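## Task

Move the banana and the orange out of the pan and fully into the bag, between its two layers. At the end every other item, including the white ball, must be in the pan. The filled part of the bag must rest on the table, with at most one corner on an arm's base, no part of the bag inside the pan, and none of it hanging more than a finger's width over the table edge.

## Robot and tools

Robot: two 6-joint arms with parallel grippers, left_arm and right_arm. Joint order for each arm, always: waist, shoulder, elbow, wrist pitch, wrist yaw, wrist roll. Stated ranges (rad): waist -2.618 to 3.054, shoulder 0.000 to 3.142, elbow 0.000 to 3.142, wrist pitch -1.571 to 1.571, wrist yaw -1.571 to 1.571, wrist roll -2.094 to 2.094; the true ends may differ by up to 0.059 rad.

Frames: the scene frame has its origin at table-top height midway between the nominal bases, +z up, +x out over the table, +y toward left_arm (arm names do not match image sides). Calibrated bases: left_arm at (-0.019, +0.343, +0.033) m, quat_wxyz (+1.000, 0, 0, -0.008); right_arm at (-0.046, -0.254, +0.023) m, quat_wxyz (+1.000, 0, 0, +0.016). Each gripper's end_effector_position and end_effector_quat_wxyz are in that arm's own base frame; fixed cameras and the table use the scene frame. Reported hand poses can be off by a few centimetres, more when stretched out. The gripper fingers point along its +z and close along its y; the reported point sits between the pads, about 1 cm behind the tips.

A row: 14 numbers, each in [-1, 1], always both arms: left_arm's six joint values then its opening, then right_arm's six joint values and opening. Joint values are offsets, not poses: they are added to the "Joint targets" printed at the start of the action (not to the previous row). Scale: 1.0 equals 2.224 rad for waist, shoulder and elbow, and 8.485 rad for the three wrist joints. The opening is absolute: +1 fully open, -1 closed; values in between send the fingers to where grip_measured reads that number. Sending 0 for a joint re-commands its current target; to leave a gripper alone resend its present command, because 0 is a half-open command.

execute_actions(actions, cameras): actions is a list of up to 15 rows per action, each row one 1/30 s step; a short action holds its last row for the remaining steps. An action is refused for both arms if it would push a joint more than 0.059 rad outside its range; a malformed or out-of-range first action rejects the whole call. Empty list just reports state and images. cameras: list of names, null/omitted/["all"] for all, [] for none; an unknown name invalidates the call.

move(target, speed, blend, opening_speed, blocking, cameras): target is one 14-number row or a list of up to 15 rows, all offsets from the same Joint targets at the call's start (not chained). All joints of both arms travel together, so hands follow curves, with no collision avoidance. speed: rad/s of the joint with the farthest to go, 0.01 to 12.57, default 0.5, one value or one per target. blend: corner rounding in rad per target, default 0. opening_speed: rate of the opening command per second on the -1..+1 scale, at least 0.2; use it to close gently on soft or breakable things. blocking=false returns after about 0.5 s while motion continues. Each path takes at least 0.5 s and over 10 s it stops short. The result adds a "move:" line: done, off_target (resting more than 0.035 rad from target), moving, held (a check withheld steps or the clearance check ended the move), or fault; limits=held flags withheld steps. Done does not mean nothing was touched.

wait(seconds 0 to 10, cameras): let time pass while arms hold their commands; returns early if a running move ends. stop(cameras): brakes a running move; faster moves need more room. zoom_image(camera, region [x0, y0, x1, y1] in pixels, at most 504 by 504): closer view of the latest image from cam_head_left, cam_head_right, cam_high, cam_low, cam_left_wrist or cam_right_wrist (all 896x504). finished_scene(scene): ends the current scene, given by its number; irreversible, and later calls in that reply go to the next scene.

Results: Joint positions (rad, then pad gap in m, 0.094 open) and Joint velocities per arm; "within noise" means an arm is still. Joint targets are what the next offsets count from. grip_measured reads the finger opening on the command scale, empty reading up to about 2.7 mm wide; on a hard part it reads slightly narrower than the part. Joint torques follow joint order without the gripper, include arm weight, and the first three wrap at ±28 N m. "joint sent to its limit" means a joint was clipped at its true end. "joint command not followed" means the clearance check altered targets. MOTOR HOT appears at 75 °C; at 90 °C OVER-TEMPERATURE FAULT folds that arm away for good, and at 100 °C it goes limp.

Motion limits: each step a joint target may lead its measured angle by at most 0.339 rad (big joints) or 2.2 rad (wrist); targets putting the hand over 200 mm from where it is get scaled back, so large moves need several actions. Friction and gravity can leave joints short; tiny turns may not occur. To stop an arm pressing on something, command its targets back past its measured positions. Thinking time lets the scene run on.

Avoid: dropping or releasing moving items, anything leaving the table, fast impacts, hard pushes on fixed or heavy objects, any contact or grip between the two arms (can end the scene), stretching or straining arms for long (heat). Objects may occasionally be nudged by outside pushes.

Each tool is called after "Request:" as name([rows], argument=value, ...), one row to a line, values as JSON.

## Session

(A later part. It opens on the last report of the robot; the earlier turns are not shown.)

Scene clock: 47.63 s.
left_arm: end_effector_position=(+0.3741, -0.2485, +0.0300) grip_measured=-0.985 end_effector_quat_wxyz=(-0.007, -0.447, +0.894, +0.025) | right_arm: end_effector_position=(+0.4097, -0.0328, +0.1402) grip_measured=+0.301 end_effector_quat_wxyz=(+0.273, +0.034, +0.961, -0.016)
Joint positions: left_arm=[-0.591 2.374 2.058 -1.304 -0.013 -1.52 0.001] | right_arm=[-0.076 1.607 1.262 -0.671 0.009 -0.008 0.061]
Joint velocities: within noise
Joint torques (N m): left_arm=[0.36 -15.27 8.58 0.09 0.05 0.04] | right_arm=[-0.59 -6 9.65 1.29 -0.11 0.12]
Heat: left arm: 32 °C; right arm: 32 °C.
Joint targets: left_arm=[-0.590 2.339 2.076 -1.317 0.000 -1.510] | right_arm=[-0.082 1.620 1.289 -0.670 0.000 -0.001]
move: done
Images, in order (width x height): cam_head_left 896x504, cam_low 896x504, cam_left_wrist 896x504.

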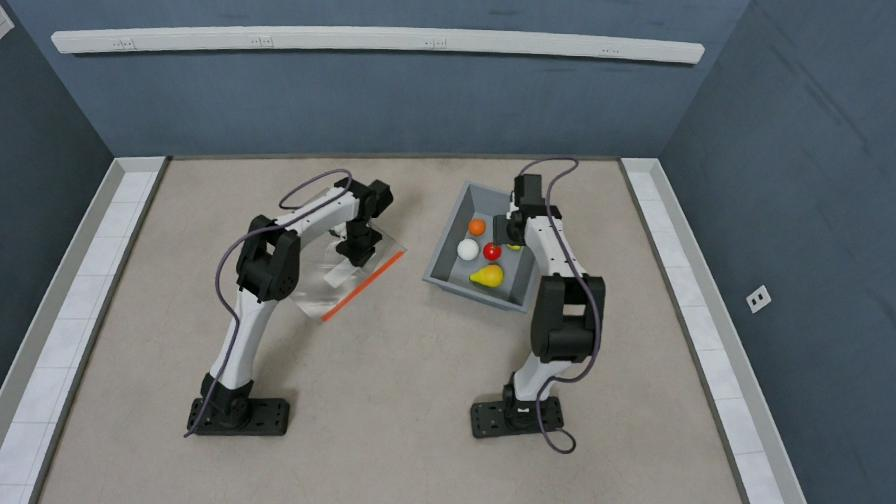

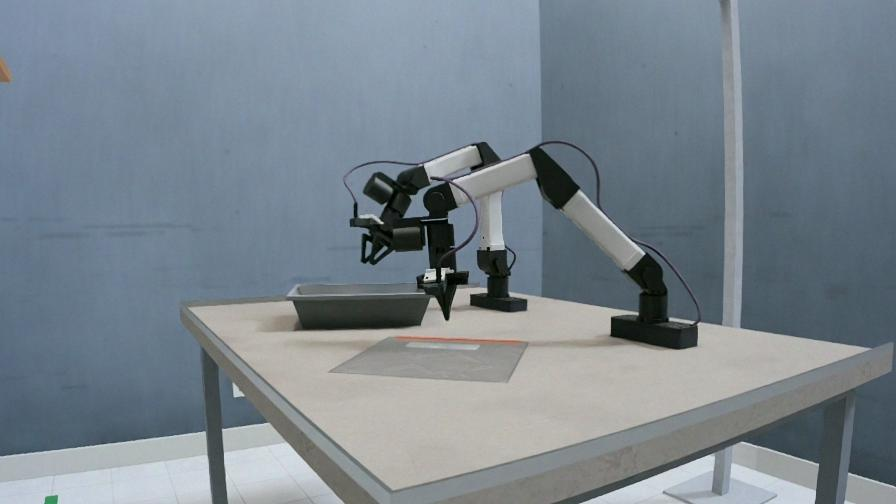

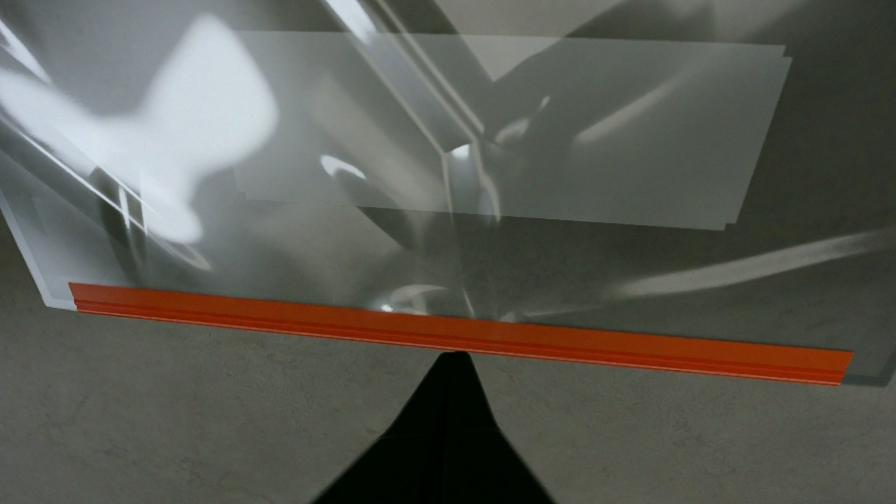

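Request:
move([
  [0,-0.0,0.0,0,0,0,0.6,0,0,0,0,0,0,0.3],
  [0,0.0598,-0.1012,0.01732,0,0,0.6,0,0,0,0,0,0,0.3],
], speed=0.12, opening_speed=2, cameras=["cam_left_wrist"])

Request:
move(target=[0,0,0,0,0,0,0.0,0,0,0,0,0,0,0.3], opening_speed=0.5, cameras=["cam_left_wrist"])

Request:
move(target=[0,0,0,0,0,0,-0.5,0,0,0,0,0,0,0.3], opening_speed=0.5, cameras=["cam_left_wrist"])

Request:
move(target=[0,0,0,0,0,0,-1,0,0,0,0,0,0,0.3], opening_speed=0.5, cameras=["cam_left_wrist"])

Scene clock: 51.97 s.
left_arm: end_effector_position=(+0.3568, -0.2370, -0.0138) grip_measured=+0.598 end_effector_quat_wxyz=(-0.024, -0.446, +0.893, +0.055) | right_arm: end_effector_position=(+0.4097, -0.0327, +0.1402) grip_measured=+0.301 end_effector_quat_wxyz=(+0.273, +0.034, +0.961, -0.016)
Joint positions: left_arm=[-0.591 2.39 1.904 -1.203 -0.013 -1.52 0.075] | right_arm=[-0.076 1.607 1.262 -0.671 0.009 -0.008 0.061]
Joint velocities: within noise
Joint torques (N m): left_arm=[0.39 -5.97 1.37 0.43 0.05 0.03] | right_arm=[-0.58 -6.01 9.65 1.29 -0.11 0.12]
Heat: left arm: 34 °C; right arm: 33 °C.
Joint targets: left_arm=[-0.590 2.473 1.851 -1.169 0.000 -1.510] | right_arm=[-0.082 1.620 1.289 -0.670 0.000 -0.001]
move: off_target (left_arm); left_arm: the shoulder is farthest, 0.082 rad from its target
Images, in order (width x height): cam_left_wrist 896x504.

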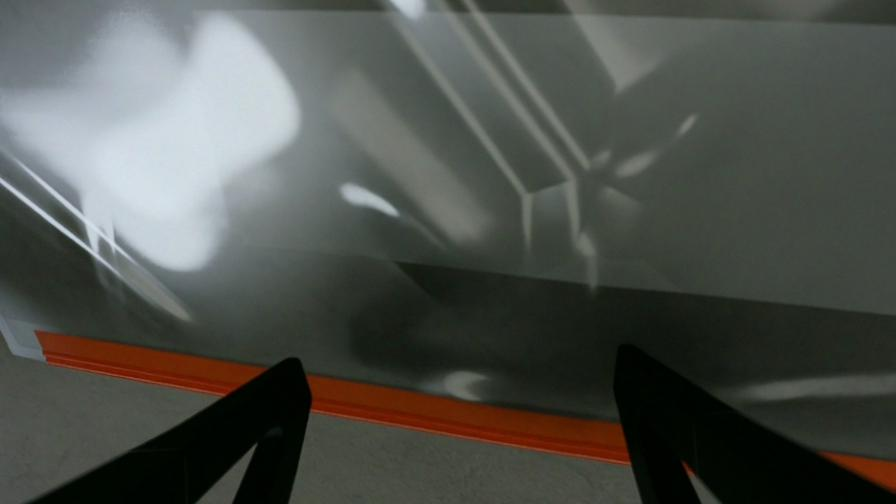

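Scene clock: 53.37 s.
left_arm: end_effector_position=(+0.3665, -0.2435, -0.0158) grip_measured=+0.001 end_effector_quat_wxyz=(-0.012, -0.447, +0.894, +0.033) | right_arm: end_effector_position=(+0.4097, -0.0327, +0.1402) grip_measured=+0.301 end_effector_quat_wxyz=(+0.273, +0.034, +0.961, -0.016)
Joint positions: left_arm=[-0.591 2.39 1.9 -1.151 -0.013 -1.52 0.047] | right_arm=[-0.076 1.607 1.262 -0.671 0.009 -0.008 0.061]
Joint velocities: within noise
Joint torques (N m): left_arm=[0.36 -6.04 1.8 -0.02 0.05 0.04] | right_arm=[-0.58 -5.98 9.65 1.29 -0.11 0.12]
Heat: left arm: 34 °C; right arm: 33 °C.
Joint targets: left_arm=[-0.590 2.472 1.851 -1.169 0.000 -1.510] | right_arm=[-0.082 1.620 1.289 -0.670 0.000 -0.001]
move: off_target (left_arm); left_arm: the shoulder is farthest, 0.083 rad from its target
Images, in order (width x height): cam_left_wrist 896x504.

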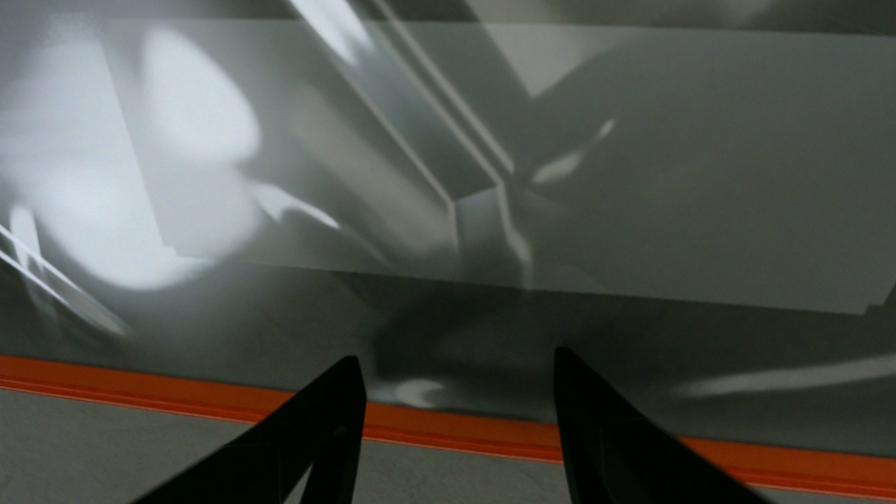

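Scene clock: 54.57 s.
left_arm: end_effector_position=(+0.3755, -0.2496, -0.0168) grip_measured=-0.498 end_effector_quat_wxyz=(-0.001, -0.447, +0.894, +0.014) | right_arm: end_effector_position=(+0.4097, -0.0327, +0.1402) grip_measured=+0.301 end_effector_quat_wxyz=(+0.273, +0.034, +0.961, -0.016)
Joint positions: left_arm=[-0.591 2.39 1.899 -1.106 -0.013 -1.52 0.024] | right_arm=[-0.076 1.607 1.262 -0.671 0.009 -0.008 0.061]
Joint velocities: within noise
Joint torques (N m): left_arm=[0.36 -6.2 1.98 -0.42 0.04 0.04] | right_arm=[-0.58 -6 9.65 1.29 -0.11 0.12]
Heat: left arm: 34 °C; right arm: 33 °C.
Joint targets: left_arm=[-0.590 2.473 1.851 -1.169 0.000 -1.510] | right_arm=[-0.082 1.620 1.289 -0.670 0.000 -0.001]
move: off_target (left_arm); left_arm: the shoulder is farthest, 0.082 rad from its target
Images, in order (width x height): cam_left_wrist 896x504.

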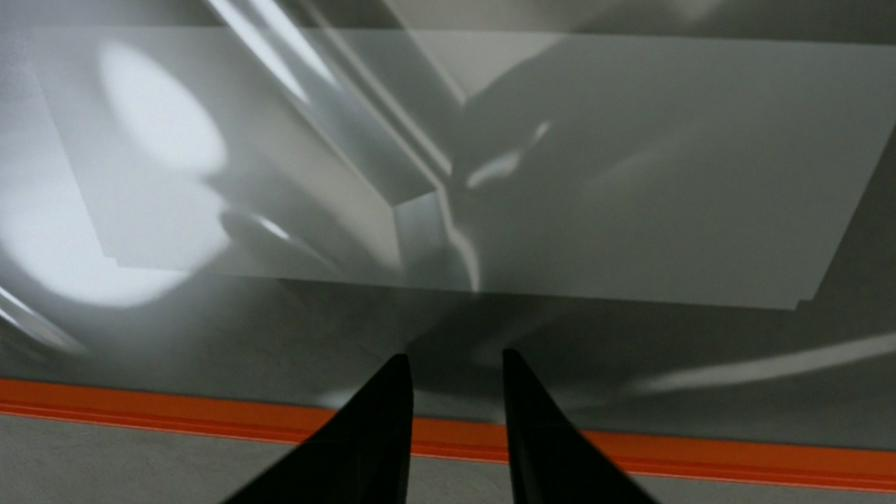

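Scene clock: 55.77 s.
left_arm: end_effector_position=(+0.3771, -0.2506, -0.0172) grip_measured=-0.985 end_effector_quat_wxyz=(+0.001, -0.448, +0.894, +0.011) | right_arm: end_effector_position=(+0.4097, -0.0327, +0.1402) grip_measured=+0.301 end_effector_quat_wxyz=(+0.273, +0.034, +0.961, -0.016)
Joint positions: left_arm=[-0.591 2.391 1.899 -1.098 -0.013 -1.52 0.001] | right_arm=[-0.076 1.607 1.262 -0.671 0.009 -0.008 0.061]
Joint velocities: within noise
Joint torques (N m): left_arm=[0.34 -6.26 1.99 -0.5 0.05 0.05] | right_arm=[-0.59 -6.01 9.63 1.29 -0.1 0.12]
Heat: left arm: 33 °C; right arm: 33 °C.
Joint targets: left_arm=[-0.590 2.473 1.851 -1.170 0.000 -1.510] | right_arm=[-0.082 1.620 1.289 -0.670 0.000 -0.001]
move: off_target (left_arm); left_arm: the shoulder is farthest, 0.082 rad from its target
Images, in order (width x height): cam_left_wrist 896x504.

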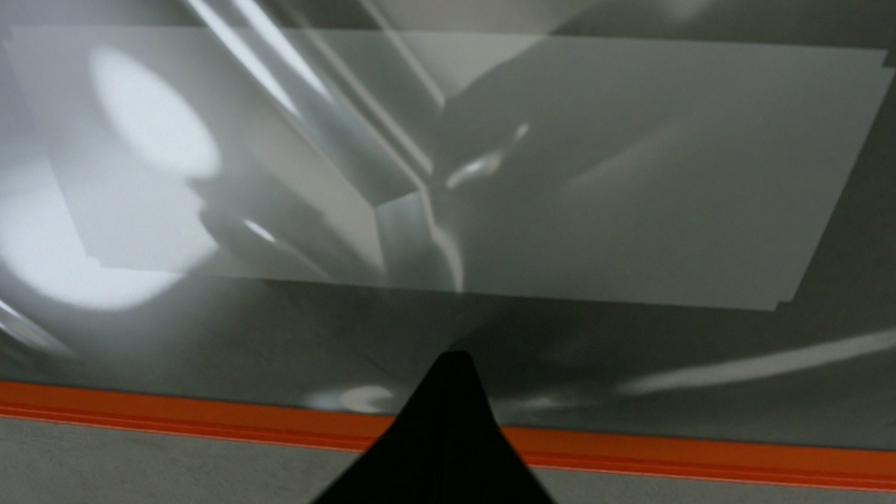

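Request:
move([
  [0,-0.0594,0.1012,-0.0,0,0,-1,0,0,0,0,0,0,0.3],
  [0,-0.0594,0.1012,0.0,0,0,0.6,0,0,0,0,0,0,0.3],
  [0,0.0,0,0.012,0,0,0.6,0,0,0,0,0,0,0.3],
], speed=[0.15,0.3,0.15], cameras=["cam_left_wrist","cam_low"])

Request:
move(target=[0,0,0,0,0,0,-0.3,0,0,0,0,0,0,0.3], opening_speed=0.5, cameras=["cam_left_wrist"])

Scene clock: 60.53 s.
left_arm: end_effector_position=(+0.3809, -0.2533, -0.0175) grip_measured=+0.599 end_effector_quat_wxyz=(+0.005, -0.448, +0.894, +0.004) | right_arm: end_effector_position=(+0.4097, -0.0327, +0.1402) grip_measured=+0.301 end_effector_quat_wxyz=(+0.273, +0.034, +0.961, -0.016)
Joint positions: left_arm=[-0.591 2.393 1.902 -1.081 -0.012 -1.52 0.075] | right_arm=[-0.076 1.607 1.262 -0.671 0.009 -0.008 0.061]
Joint velocities: within noise
Joint torques (N m): left_arm=[0.36 -6.43 1.66 0.49 0.04 0.05] | right_arm=[-0.59 -6.01 9.68 1.29 -0.11 0.12]
Heat: left arm: 35 °C; right arm: 34 °C.
Joint targets: left_arm=[-0.590 2.472 1.851 -1.068 0.000 -1.510] | right_arm=[-0.082 1.620 1.289 -0.670 0.000 -0.001]
move: off_target (left_arm); left_arm: the shoulder is farthest, 0.080 rad from its target
Images, in order (width x height): cam_low 896x504, cam_left_wrist 896x504.

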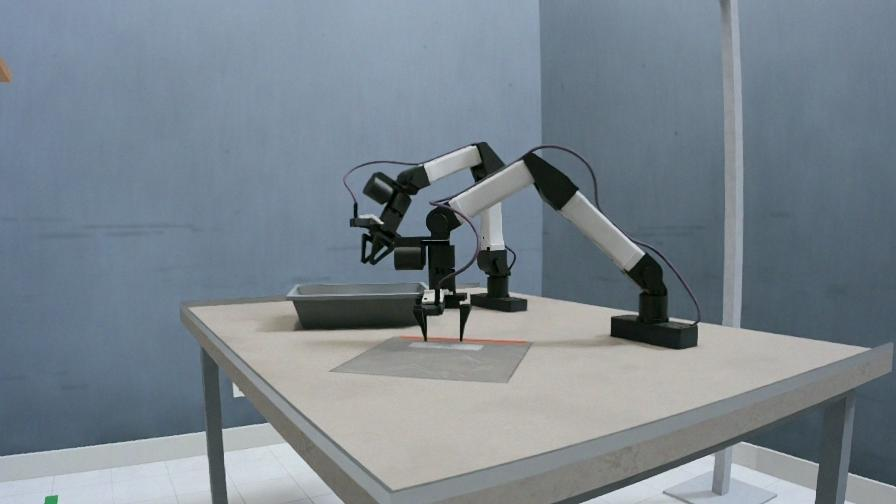

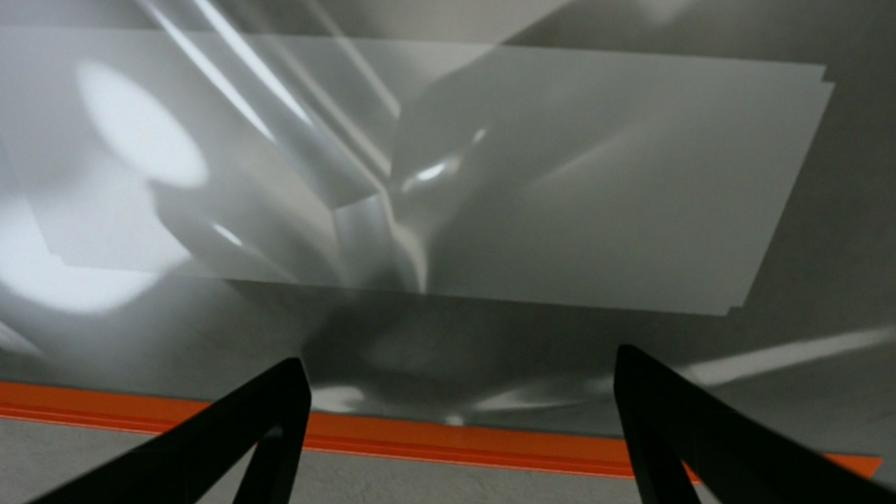

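Scene clock: 62.53 s.
left_arm: end_effector_position=(+0.3854, -0.2563, -0.0177) grip_measured=-0.297 end_effector_quat_wxyz=(+0.010, -0.448, +0.894, -0.006) | right_arm: end_effector_position=(+0.4097, -0.0327, +0.1402) grip_measured=+0.301 end_effector_quat_wxyz=(+0.273, +0.034, +0.961, -0.016)
Joint positions: left_arm=[-0.591 2.393 1.901 -1.058 -0.012 -1.52 0.033] | right_arm=[-0.076 1.607 1.262 -0.671 0.009 -0.008 0.061]
Joint velocities: within noise
Joint torques (N m): left_arm=[0.34 -6.52 1.87 0.29 0.04 0.05] | right_arm=[-0.58 -6 9.65 1.29 -0.11 0.12]
Heat: left arm: 35 °C; right arm: 34 °C.
Joint targets: left_arm=[-0.590 2.472 1.851 -1.068 0.000 -1.510] | right_arm=[-0.082 1.620 1.289 -0.670 0.000 -0.001]
move: off_target (left_arm); left_arm: the shoulder is farthest, 0.079 rad from its target
Images, in order (width x height): cam_left_wrist 896x504.

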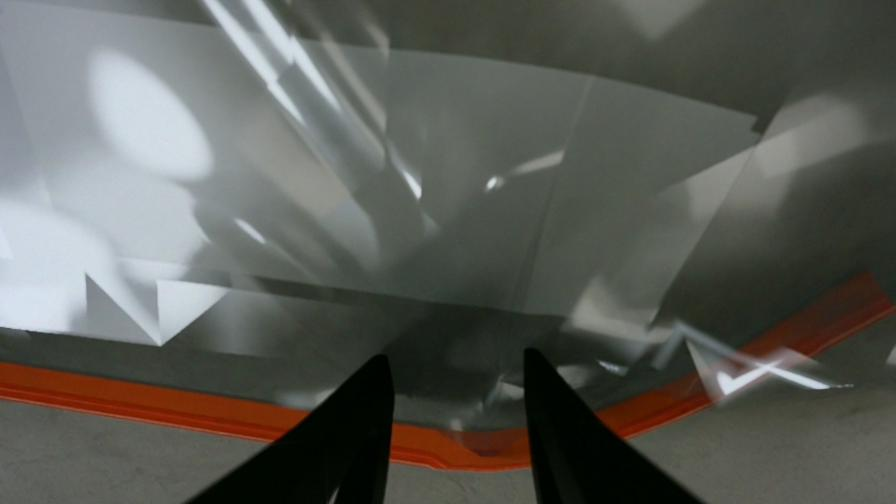

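Request:
move(target=[0,0,0,0,0,0,-0.7,0,0,0,0,0,0,0.3], opening_speed=0.5, cameras=["cam_left_wrist"])

Request:
move(target=[0,0,0,0,0,0,-1,0,0,0,0,0,0,0.3], opening_speed=0.5, cameras=["cam_left_wrist","cam_low"])

Scene clock: 63.73 s.
left_arm: end_effector_position=(+0.3854, -0.2563, -0.0177) grip_measured=-0.697 end_effector_quat_wxyz=(+0.010, -0.448, +0.894, -0.006) | right_arm: end_effector_position=(+0.4097, -0.0327, +0.1402) grip_measured=+0.301 end_effector_quat_wxyz=(+0.273, +0.034, +0.961, -0.016)
Joint positions: left_arm=[-0.591 2.393 1.901 -1.058 -0.012 -1.52 0.014] | right_arm=[-0.076 1.607 1.262 -0.671 0.009 -0.008 0.061]
Joint velocities: within noise
Joint torques (N m): left_arm=[0.36 -6.54 1.83 0.28 0.04 0.05] | right_arm=[-0.57 -6 9.66 1.29 -0.11 0.12]
Heat: left arm: 35 °C; right arm: 34 °C.
Joint targets: left_arm=[-0.590 2.472 1.851 -1.068 0.000 -1.510] | right_arm=[-0.082 1.620 1.289 -0.670 0.000 -0.001]
move: off_target (left_arm); left_arm: the shoulder is farthest, 0.079 rad from its target
Images, in order (width x height): cam_left_wrist 896x504.

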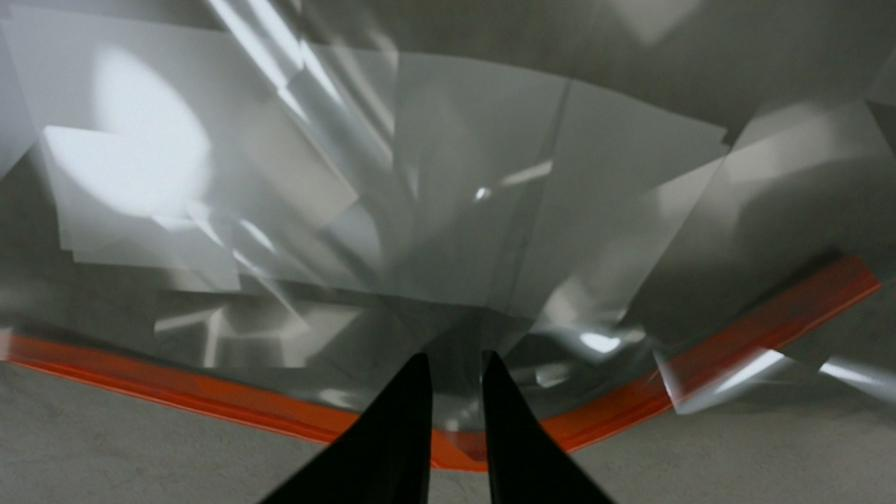

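Scene clock: 64.53 s.
left_arm: end_effector_position=(+0.3866, -0.2571, -0.0177) grip_measured=-0.982 end_effector_quat_wxyz=(+0.012, -0.448, +0.894, -0.008) | right_arm: end_effector_position=(+0.4097, -0.0327, +0.1402) grip_measured=+0.301 end_effector_quat_wxyz=(+0.273, +0.034, +0.961, -0.016)
Joint positions: left_arm=[-0.591 2.393 1.901 -1.052 -0.012 -1.52 0.001] | right_arm=[-0.076 1.607 1.262 -0.671 0.009 -0.008 0.061]
Joint velocities: within noise
Joint torques (N m): left_arm=[0.36 -6.5 1.92 0.23 0.04 0.04] | right_arm=[-0.59 -6 9.63 1.29 -0.11 0.12]
Heat: left arm: 35 °C; right arm: 34 °C.
Joint targets: left_arm=[-0.590 2.472 1.851 -1.068 0.000 -1.510] | right_arm=[-0.082 1.620 1.289 -0.670 0.000 -0.001]
move: off_target (left_arm); left_arm: the shoulder is farthest, 0.079 rad from its target
Images, in order (width x height): cam_low 896x504, cam_left_wrist 896x504.

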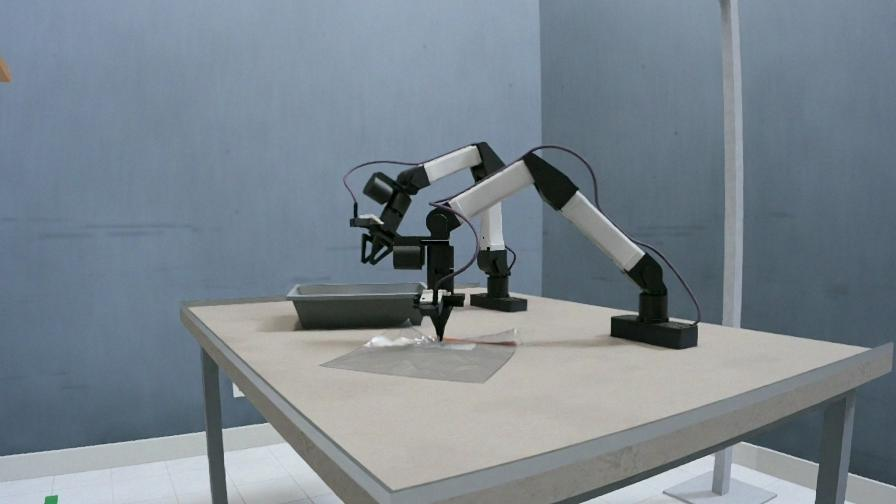

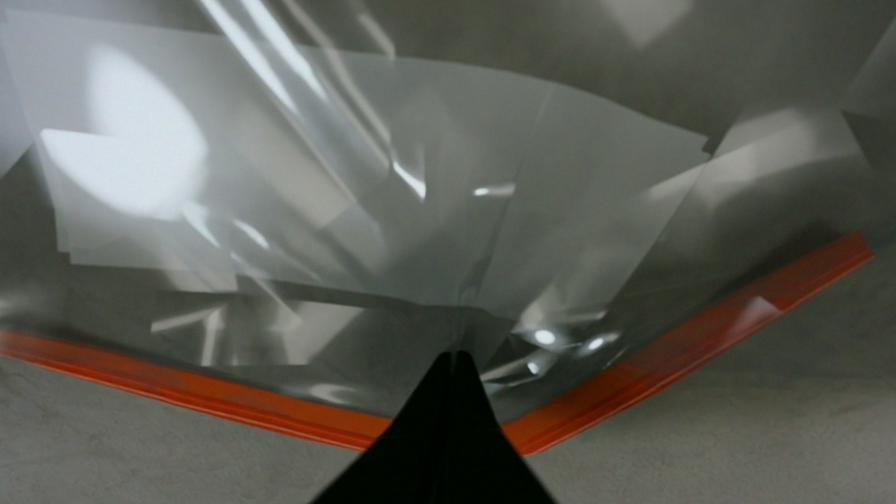

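Request:
move(target=[0,-0.0594,0.1012,-0.0291,0,0,-1,0,0,0,0,0,0,0.3], speed=0.12, cameras=["cam_left_wrist","cam_low","cam_head_left"])

Scene clock: 67.37 s.
left_arm: end_effector_position=(+0.3742, -0.2488, +0.0289) grip_measured=-0.982 end_effector_quat_wxyz=(-0.007, -0.447, +0.894, +0.025) | right_arm: end_effector_position=(+0.4097, -0.0327, +0.1402) grip_measured=+0.301 end_effector_quat_wxyz=(+0.273, +0.034, +0.961, -0.016)
Joint positions: left_arm=[-0.591 2.376 2.057 -1.302 -0.012 -1.52 0.001] | right_arm=[-0.076 1.607 1.262 -0.671 0.009 -0.008 0.061]
Joint velocities: within noise
Joint torques (N m): left_arm=[0.36 -15.42 8.65 0.08 0.04 0.04] | right_arm=[-0.58 -5.98 9.66 1.29 -0.11 0.12]
Heat: left arm: 35 °C; right arm: 34 °C.
Joint targets: left_arm=[-0.590 2.340 2.076 -1.315 0.000 -1.510] | right_arm=[-0.082 1.620 1.289 -0.670 0.000 -0.001]
move: off_target (left_arm); left_arm: the shoulder is farthest, 0.036 rad from its target
Images, in order (width x height): cam_head_left 896x504, cam_low 896x504, cam_left_wrist 896x504.

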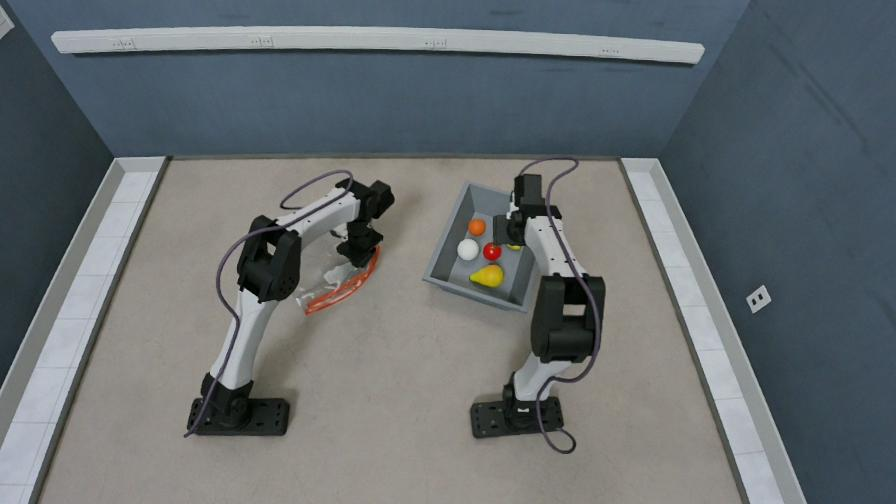

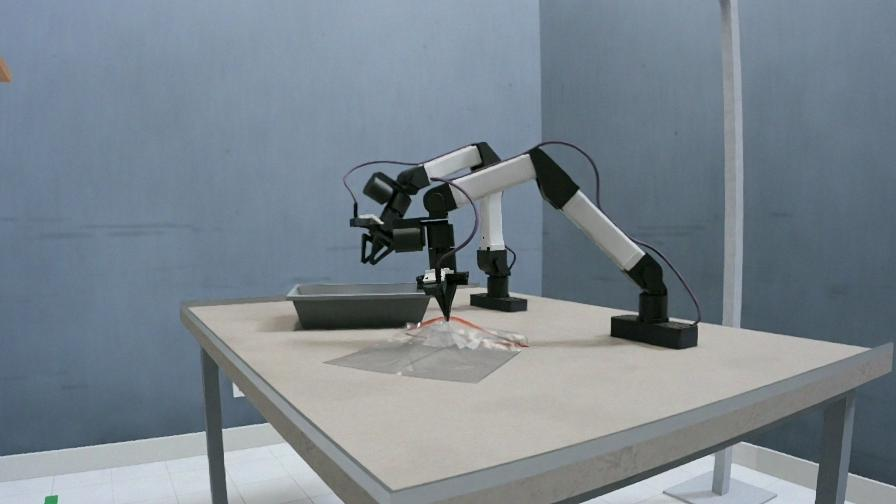

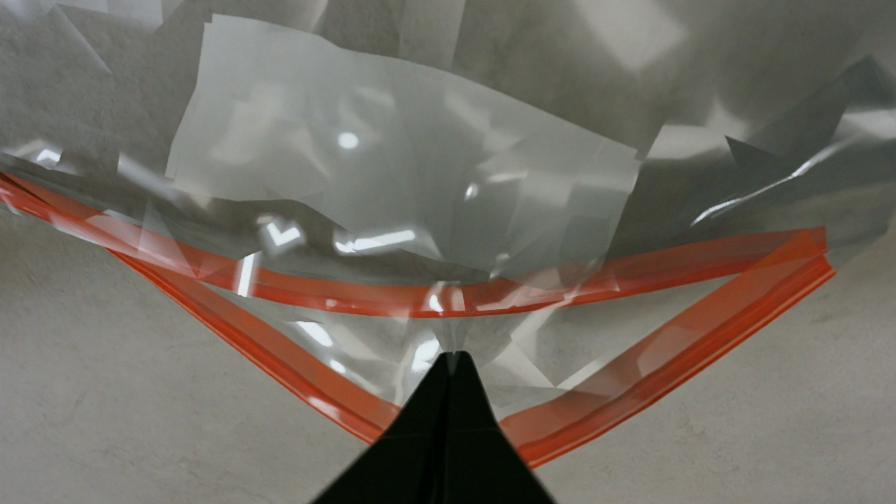

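Request:
move([
  [0.027,-0.1102,-0.0499,0.0118,0,0.0059,-1,-0.022,0.1304,0.1525,-0.0174,0,-0.034,0.3],
  [0.0495,-0.1843,-0.0432,0.0145,0,0.013,-1,-0.0441,0.2608,0.3049,-0.0348,0,-0.0682,0.3],
], speed=[0.25,0.25], blend=[0.05,0])

Scene clock: 71.67 s.
left_arm: end_effector_position=(+0.4057, -0.2120, +0.1926) grip_measured=-0.982 end_effector_quat_wxyz=(+0.117, -0.439, +0.878, -0.153) | right_arm: end_effector_position=(+0.5036, -0.0900, +0.0941) grip_measured=+0.301 end_effector_quat_wxyz=(+0.164, -0.193, +0.965, -0.068)
Joint positions: left_arm=[-0.486 1.96 1.978 -1.201 -0.012 -1.411 0.001] | right_arm=[-0.174 2.187 1.937 -0.963 0.008 -0.571 0.061]
Joint velocities: within noise
Joint torques (N m): left_arm=[0.73 -12.31 7.69 1.31 0.04 0.05] | right_arm=[-0.57 -10.56 9.63 0.94 -0.12 0.04]
Heat: left arm: 37 °C; right arm: 34 °C.
Joint targets: left_arm=[-0.480 1.930 1.980 -1.192 0.000 -1.400] | right_arm=[-0.180 2.200 1.968 -0.965 0.000 -0.579]
move: done

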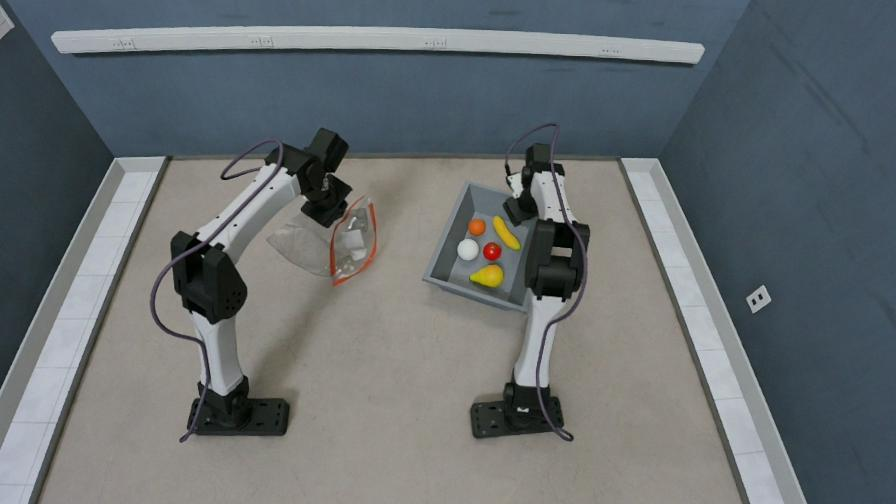

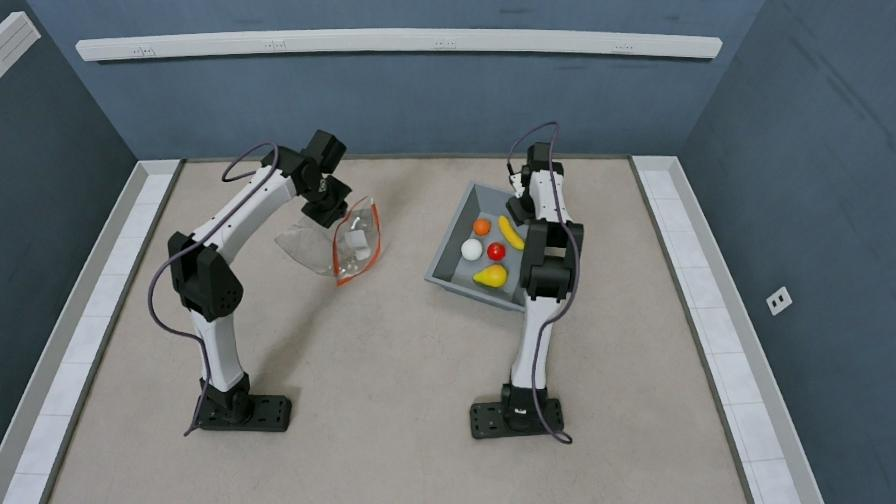

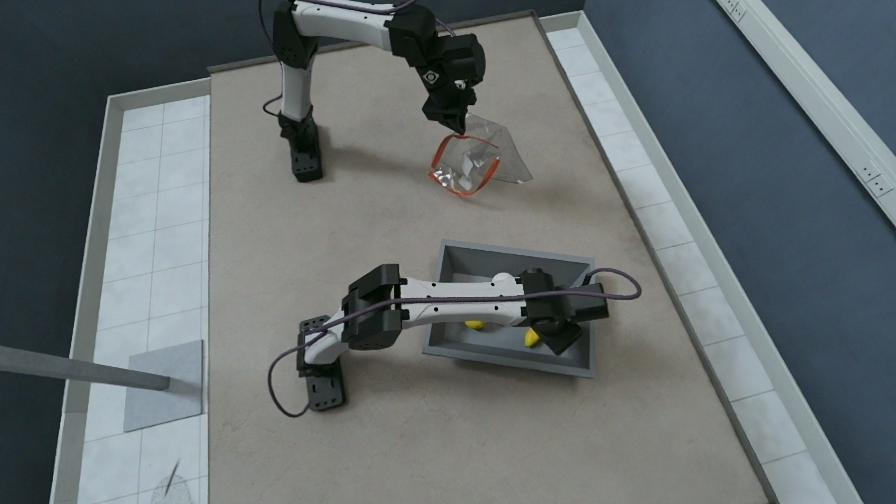

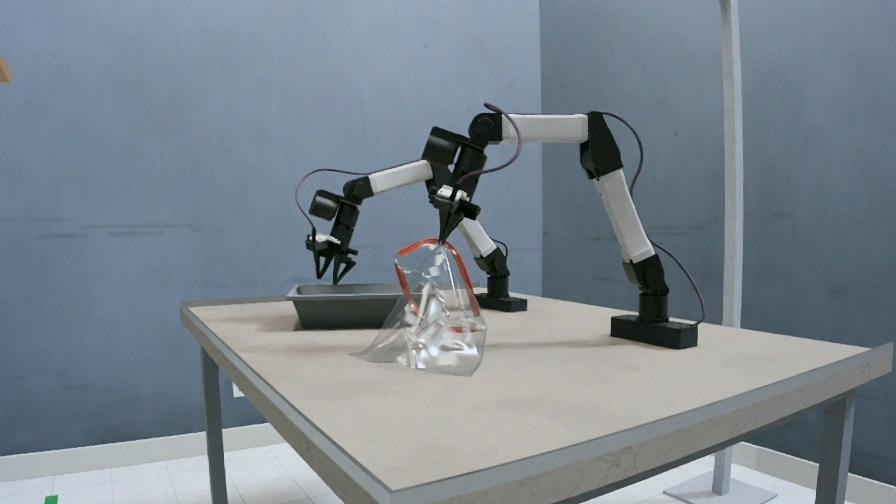

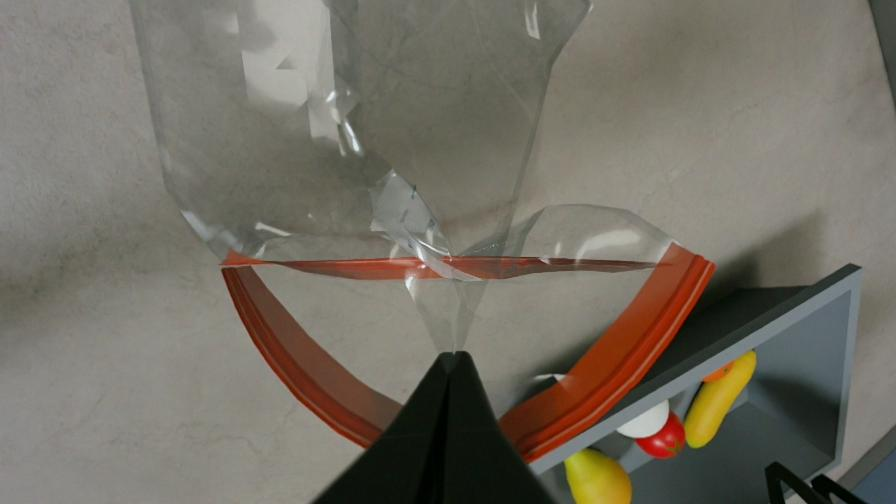

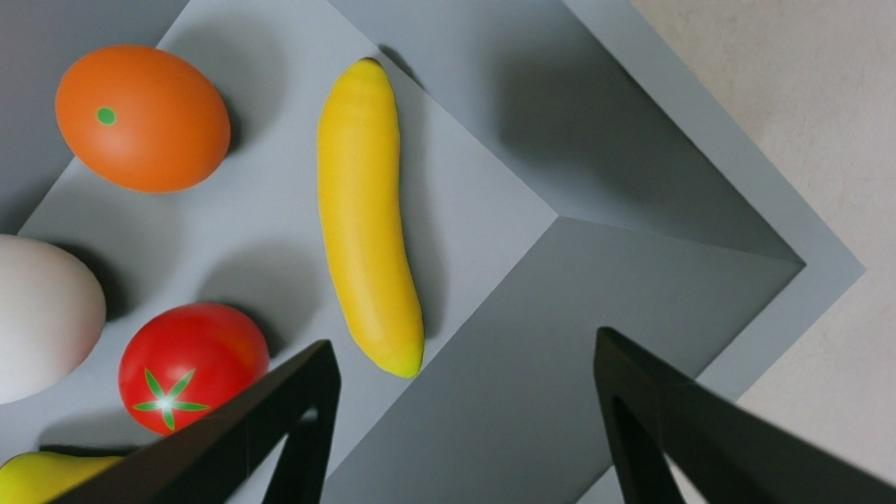

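Request:
move([
  [0,0,0,0,0,0,-1,0.0162,0.0216,0.0045,0.0062,0,-0.0031,0.2],
  [0,0,0,0,0,0,-1,0.0162,0.0477,-0.085,0.0365,0,-0.0031,0.2],
], speed=[0.2,0.3], cameras=["cam_right_wrist"])

Scene clock: 74.60 s.
left_arm: end_effector_position=(+0.4057, -0.2120, +0.1927) grip_measured=-0.982 end_effector_quat_wxyz=(+0.117, -0.439, +0.878, -0.153) | right_arm: end_effector_position=(+0.5252, -0.0756, +0.0127) grip_measured=+0.201 end_effector_quat_wxyz=(+0.178, -0.222, +0.956, -0.068)
Joint positions: left_arm=[-0.486 1.96 1.978 -1.201 -0.012 -1.411 0.001] | right_arm=[-0.144 2.295 1.78 -0.672 -0.002 -0.599 0.056]
Joint velocities: within noise
Joint torques (N m): left_arm=[0.72 -12.3 7.73 1.32 0.05 0.07] | right_arm=[-0.06 -11.34 6.48 1.16 -0.03 -0.01]
Heat: left arm: 39 °C; right arm: 34 °C.
Joint targets: left_arm=[-0.480 1.930 1.980 -1.192 0.000 -1.400] | right_arm=[-0.144 2.306 1.779 -0.655 0.000 -0.606]
move: done
Images, in order (width x height): cam_right_wrist 896x504.

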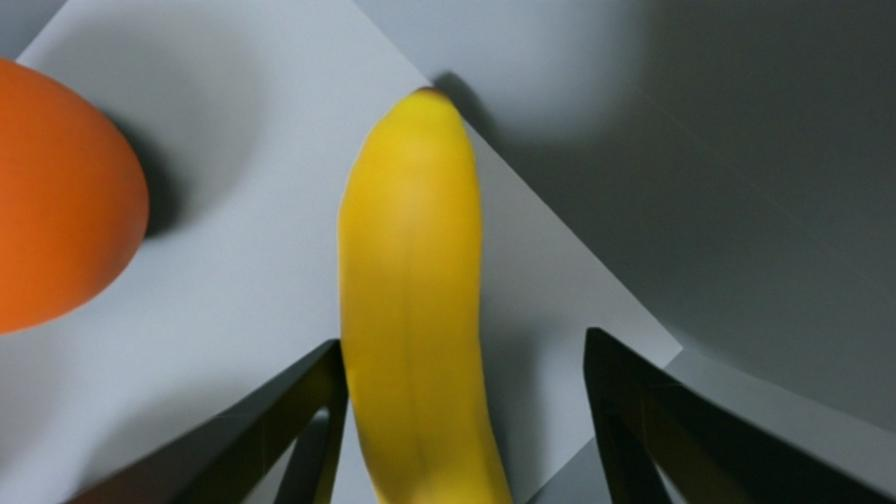

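Request:
move(target=[0,0,0,0,0,0,-1,0.007,0.0054,-0.0067,0.0018,0,0,0.2], speed=0.1, cameras=["cam_right_wrist"])

Request:
move(target=[0,0,0,0,0,0,-1,0,0,0,0,0,0,-0.45], opening_speed=0.6, cameras=["cam_right_wrist"])

Scene clock: 75.93 s.
left_arm: end_effector_position=(+0.4057, -0.2120, +0.1927) grip_measured=-0.982 end_effector_quat_wxyz=(+0.117, -0.439, +0.878, -0.153) | right_arm: end_effector_position=(+0.5240, -0.0727, +0.0050) grip_measured=+0.201 end_effector_quat_wxyz=(+0.175, -0.224, +0.956, -0.066)
Joint positions: left_arm=[-0.486 1.96 1.978 -1.201 -0.012 -1.411 0.001] | right_arm=[-0.139 2.304 1.766 -0.657 -0.002 -0.599 0.056]
Joint velocities: within noise
Joint torques (N m): left_arm=[0.72 -12.33 7.66 1.32 0.05 0.08] | right_arm=[0.92 -11.08 6.26 1.17 -0.03 -0.02]
Heat: left arm: 39 °C; right arm: 34 °C.
Joint targets: left_arm=[-0.480 1.930 1.980 -1.192 0.000 -1.400] | right_arm=[-0.129 2.318 1.764 -0.640 0.000 -0.606]
move: done
Images, in order (width x height): cam_right_wrist 896x504.

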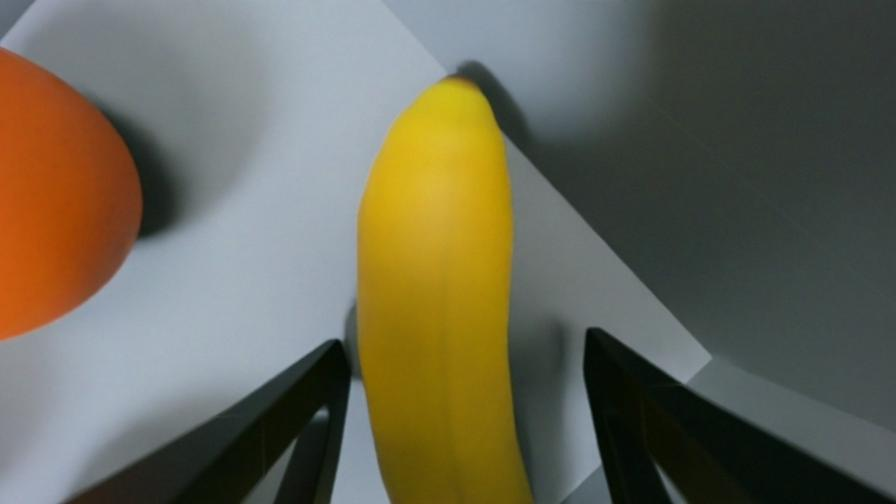

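Scene clock: 77.43 s.
left_arm: end_effector_position=(+0.4057, -0.2120, +0.1927) grip_measured=-0.982 end_effector_quat_wxyz=(+0.117, -0.439, +0.878, -0.153) | right_arm: end_effector_position=(+0.5242, -0.0728, +0.0051) grip_measured=-0.446 end_effector_quat_wxyz=(+0.175, -0.224, +0.956, -0.066)
Joint positions: left_arm=[-0.486 1.96 1.978 -1.201 -0.012 -1.411 0.001] | right_arm=[-0.139 2.304 1.766 -0.656 -0.002 -0.599 0.026]
Joint velocities: within noise
Joint torques (N m): left_arm=[0.69 -12.34 7.68 1.32 0.04 0.08] | right_arm=[1.01 -11.1 6.27 1.14 -0.03 -0.01]
Heat: left arm: 40 °C; right arm: 34 °C.
Joint targets: left_arm=[-0.480 1.930 1.980 -1.192 0.000 -1.400] | right_arm=[-0.129 2.318 1.764 -0.640 0.000 -0.606]
move: done
Images, in order (width x height): cam_right_wrist 896x504.

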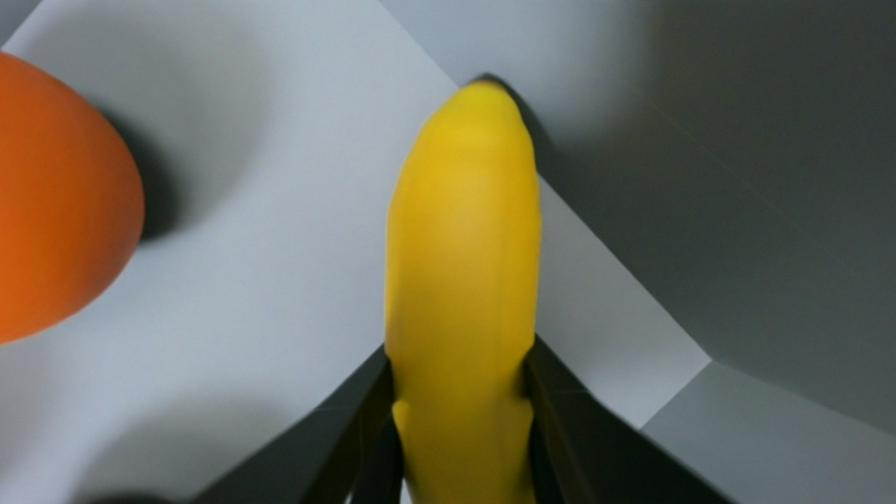

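Request:
move([
  [0,0,0,0,0,0,-1,0.0,-0.028,0.084,-0.0248,0,0,-0.55],
  [0,0,0,0,0,0,-1,0.0,-0.0895,0.0544,-0.0248,0,-0.0464,-0.55],
  [0,0,0,0,0,0,-1,0.2,-0.5926,-0.5549,0.0619,0,-0.0936,-0.55],
  [0,0,0,0,0,0,-1,0.3728,-0.5926,-0.5549,0.0619,0,-0.0936,-0.55],
], speed=[0.3,0.4,0.8,0.6], blend=[0.03,0.05,0.2,0], opening_speed=0.6, cameras=["cam_right_wrist","cam_head_left","cam_high"])

Scene clock: 83.90 s.
left_arm: end_effector_position=(+0.4057, -0.2120, +0.1927) grip_measured=-0.982 end_effector_quat_wxyz=(+0.117, -0.439, +0.878, -0.153) | right_arm: end_effector_position=(+0.2515, +0.2097, +0.1321) grip_measured=-0.451 end_effector_quat_wxyz=(-0.429, +0.769, -0.447, +0.156)
Joint positions: left_arm=[-0.486 1.96 1.978 -1.201 -0.012 -1.411 0.001] | right_arm=[0.694 1.018 0.532 -0.137 -0.002 -1.394 0.026]
Joint velocities: within noise
Joint torques (N m): left_arm=[0.75 -12.33 7.69 1.31 0.04 0.08] | right_arm=[0.58 -4.08 7.05 1.93 -0.04 0.03]
Heat: left arm: 41 °C; right arm: 37 °C.
Joint targets: left_arm=[-0.480 1.930 1.980 -1.192 0.000 -1.400] | right_arm=[0.700 1.000 0.530 -0.115 0.000 -1.400]
move: done; blend cut to 0.1922 rad at target 3
Images, in order (width x height): cam_head_left 896x504, cam_high 896x504, cam_right_wrist 896x504.

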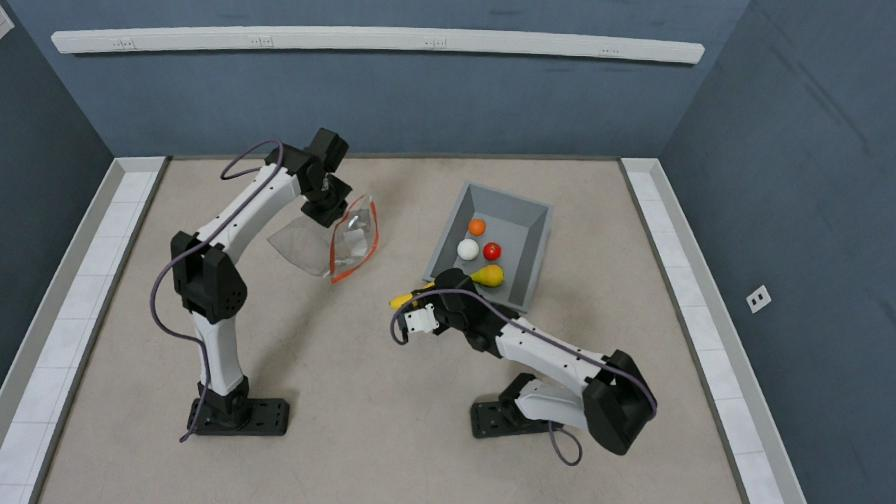

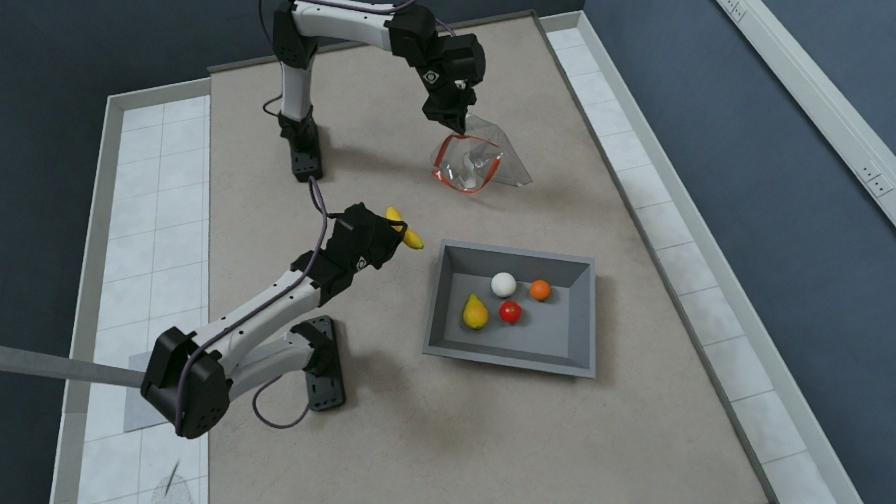

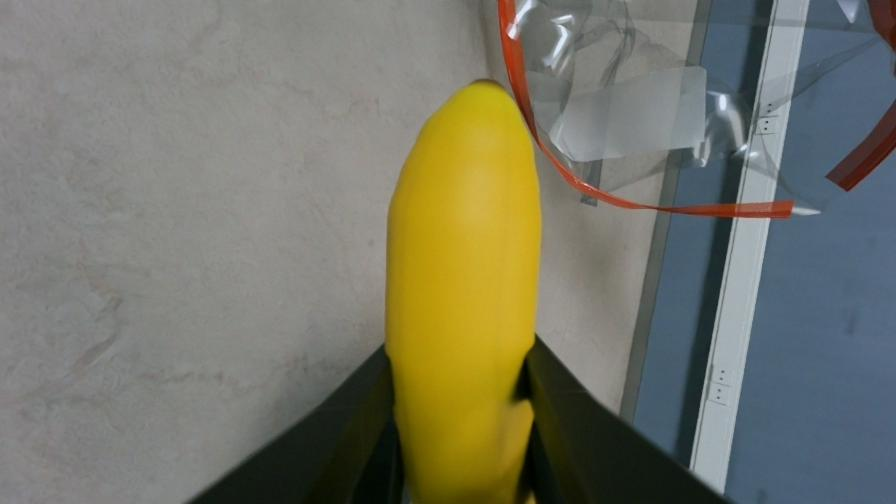

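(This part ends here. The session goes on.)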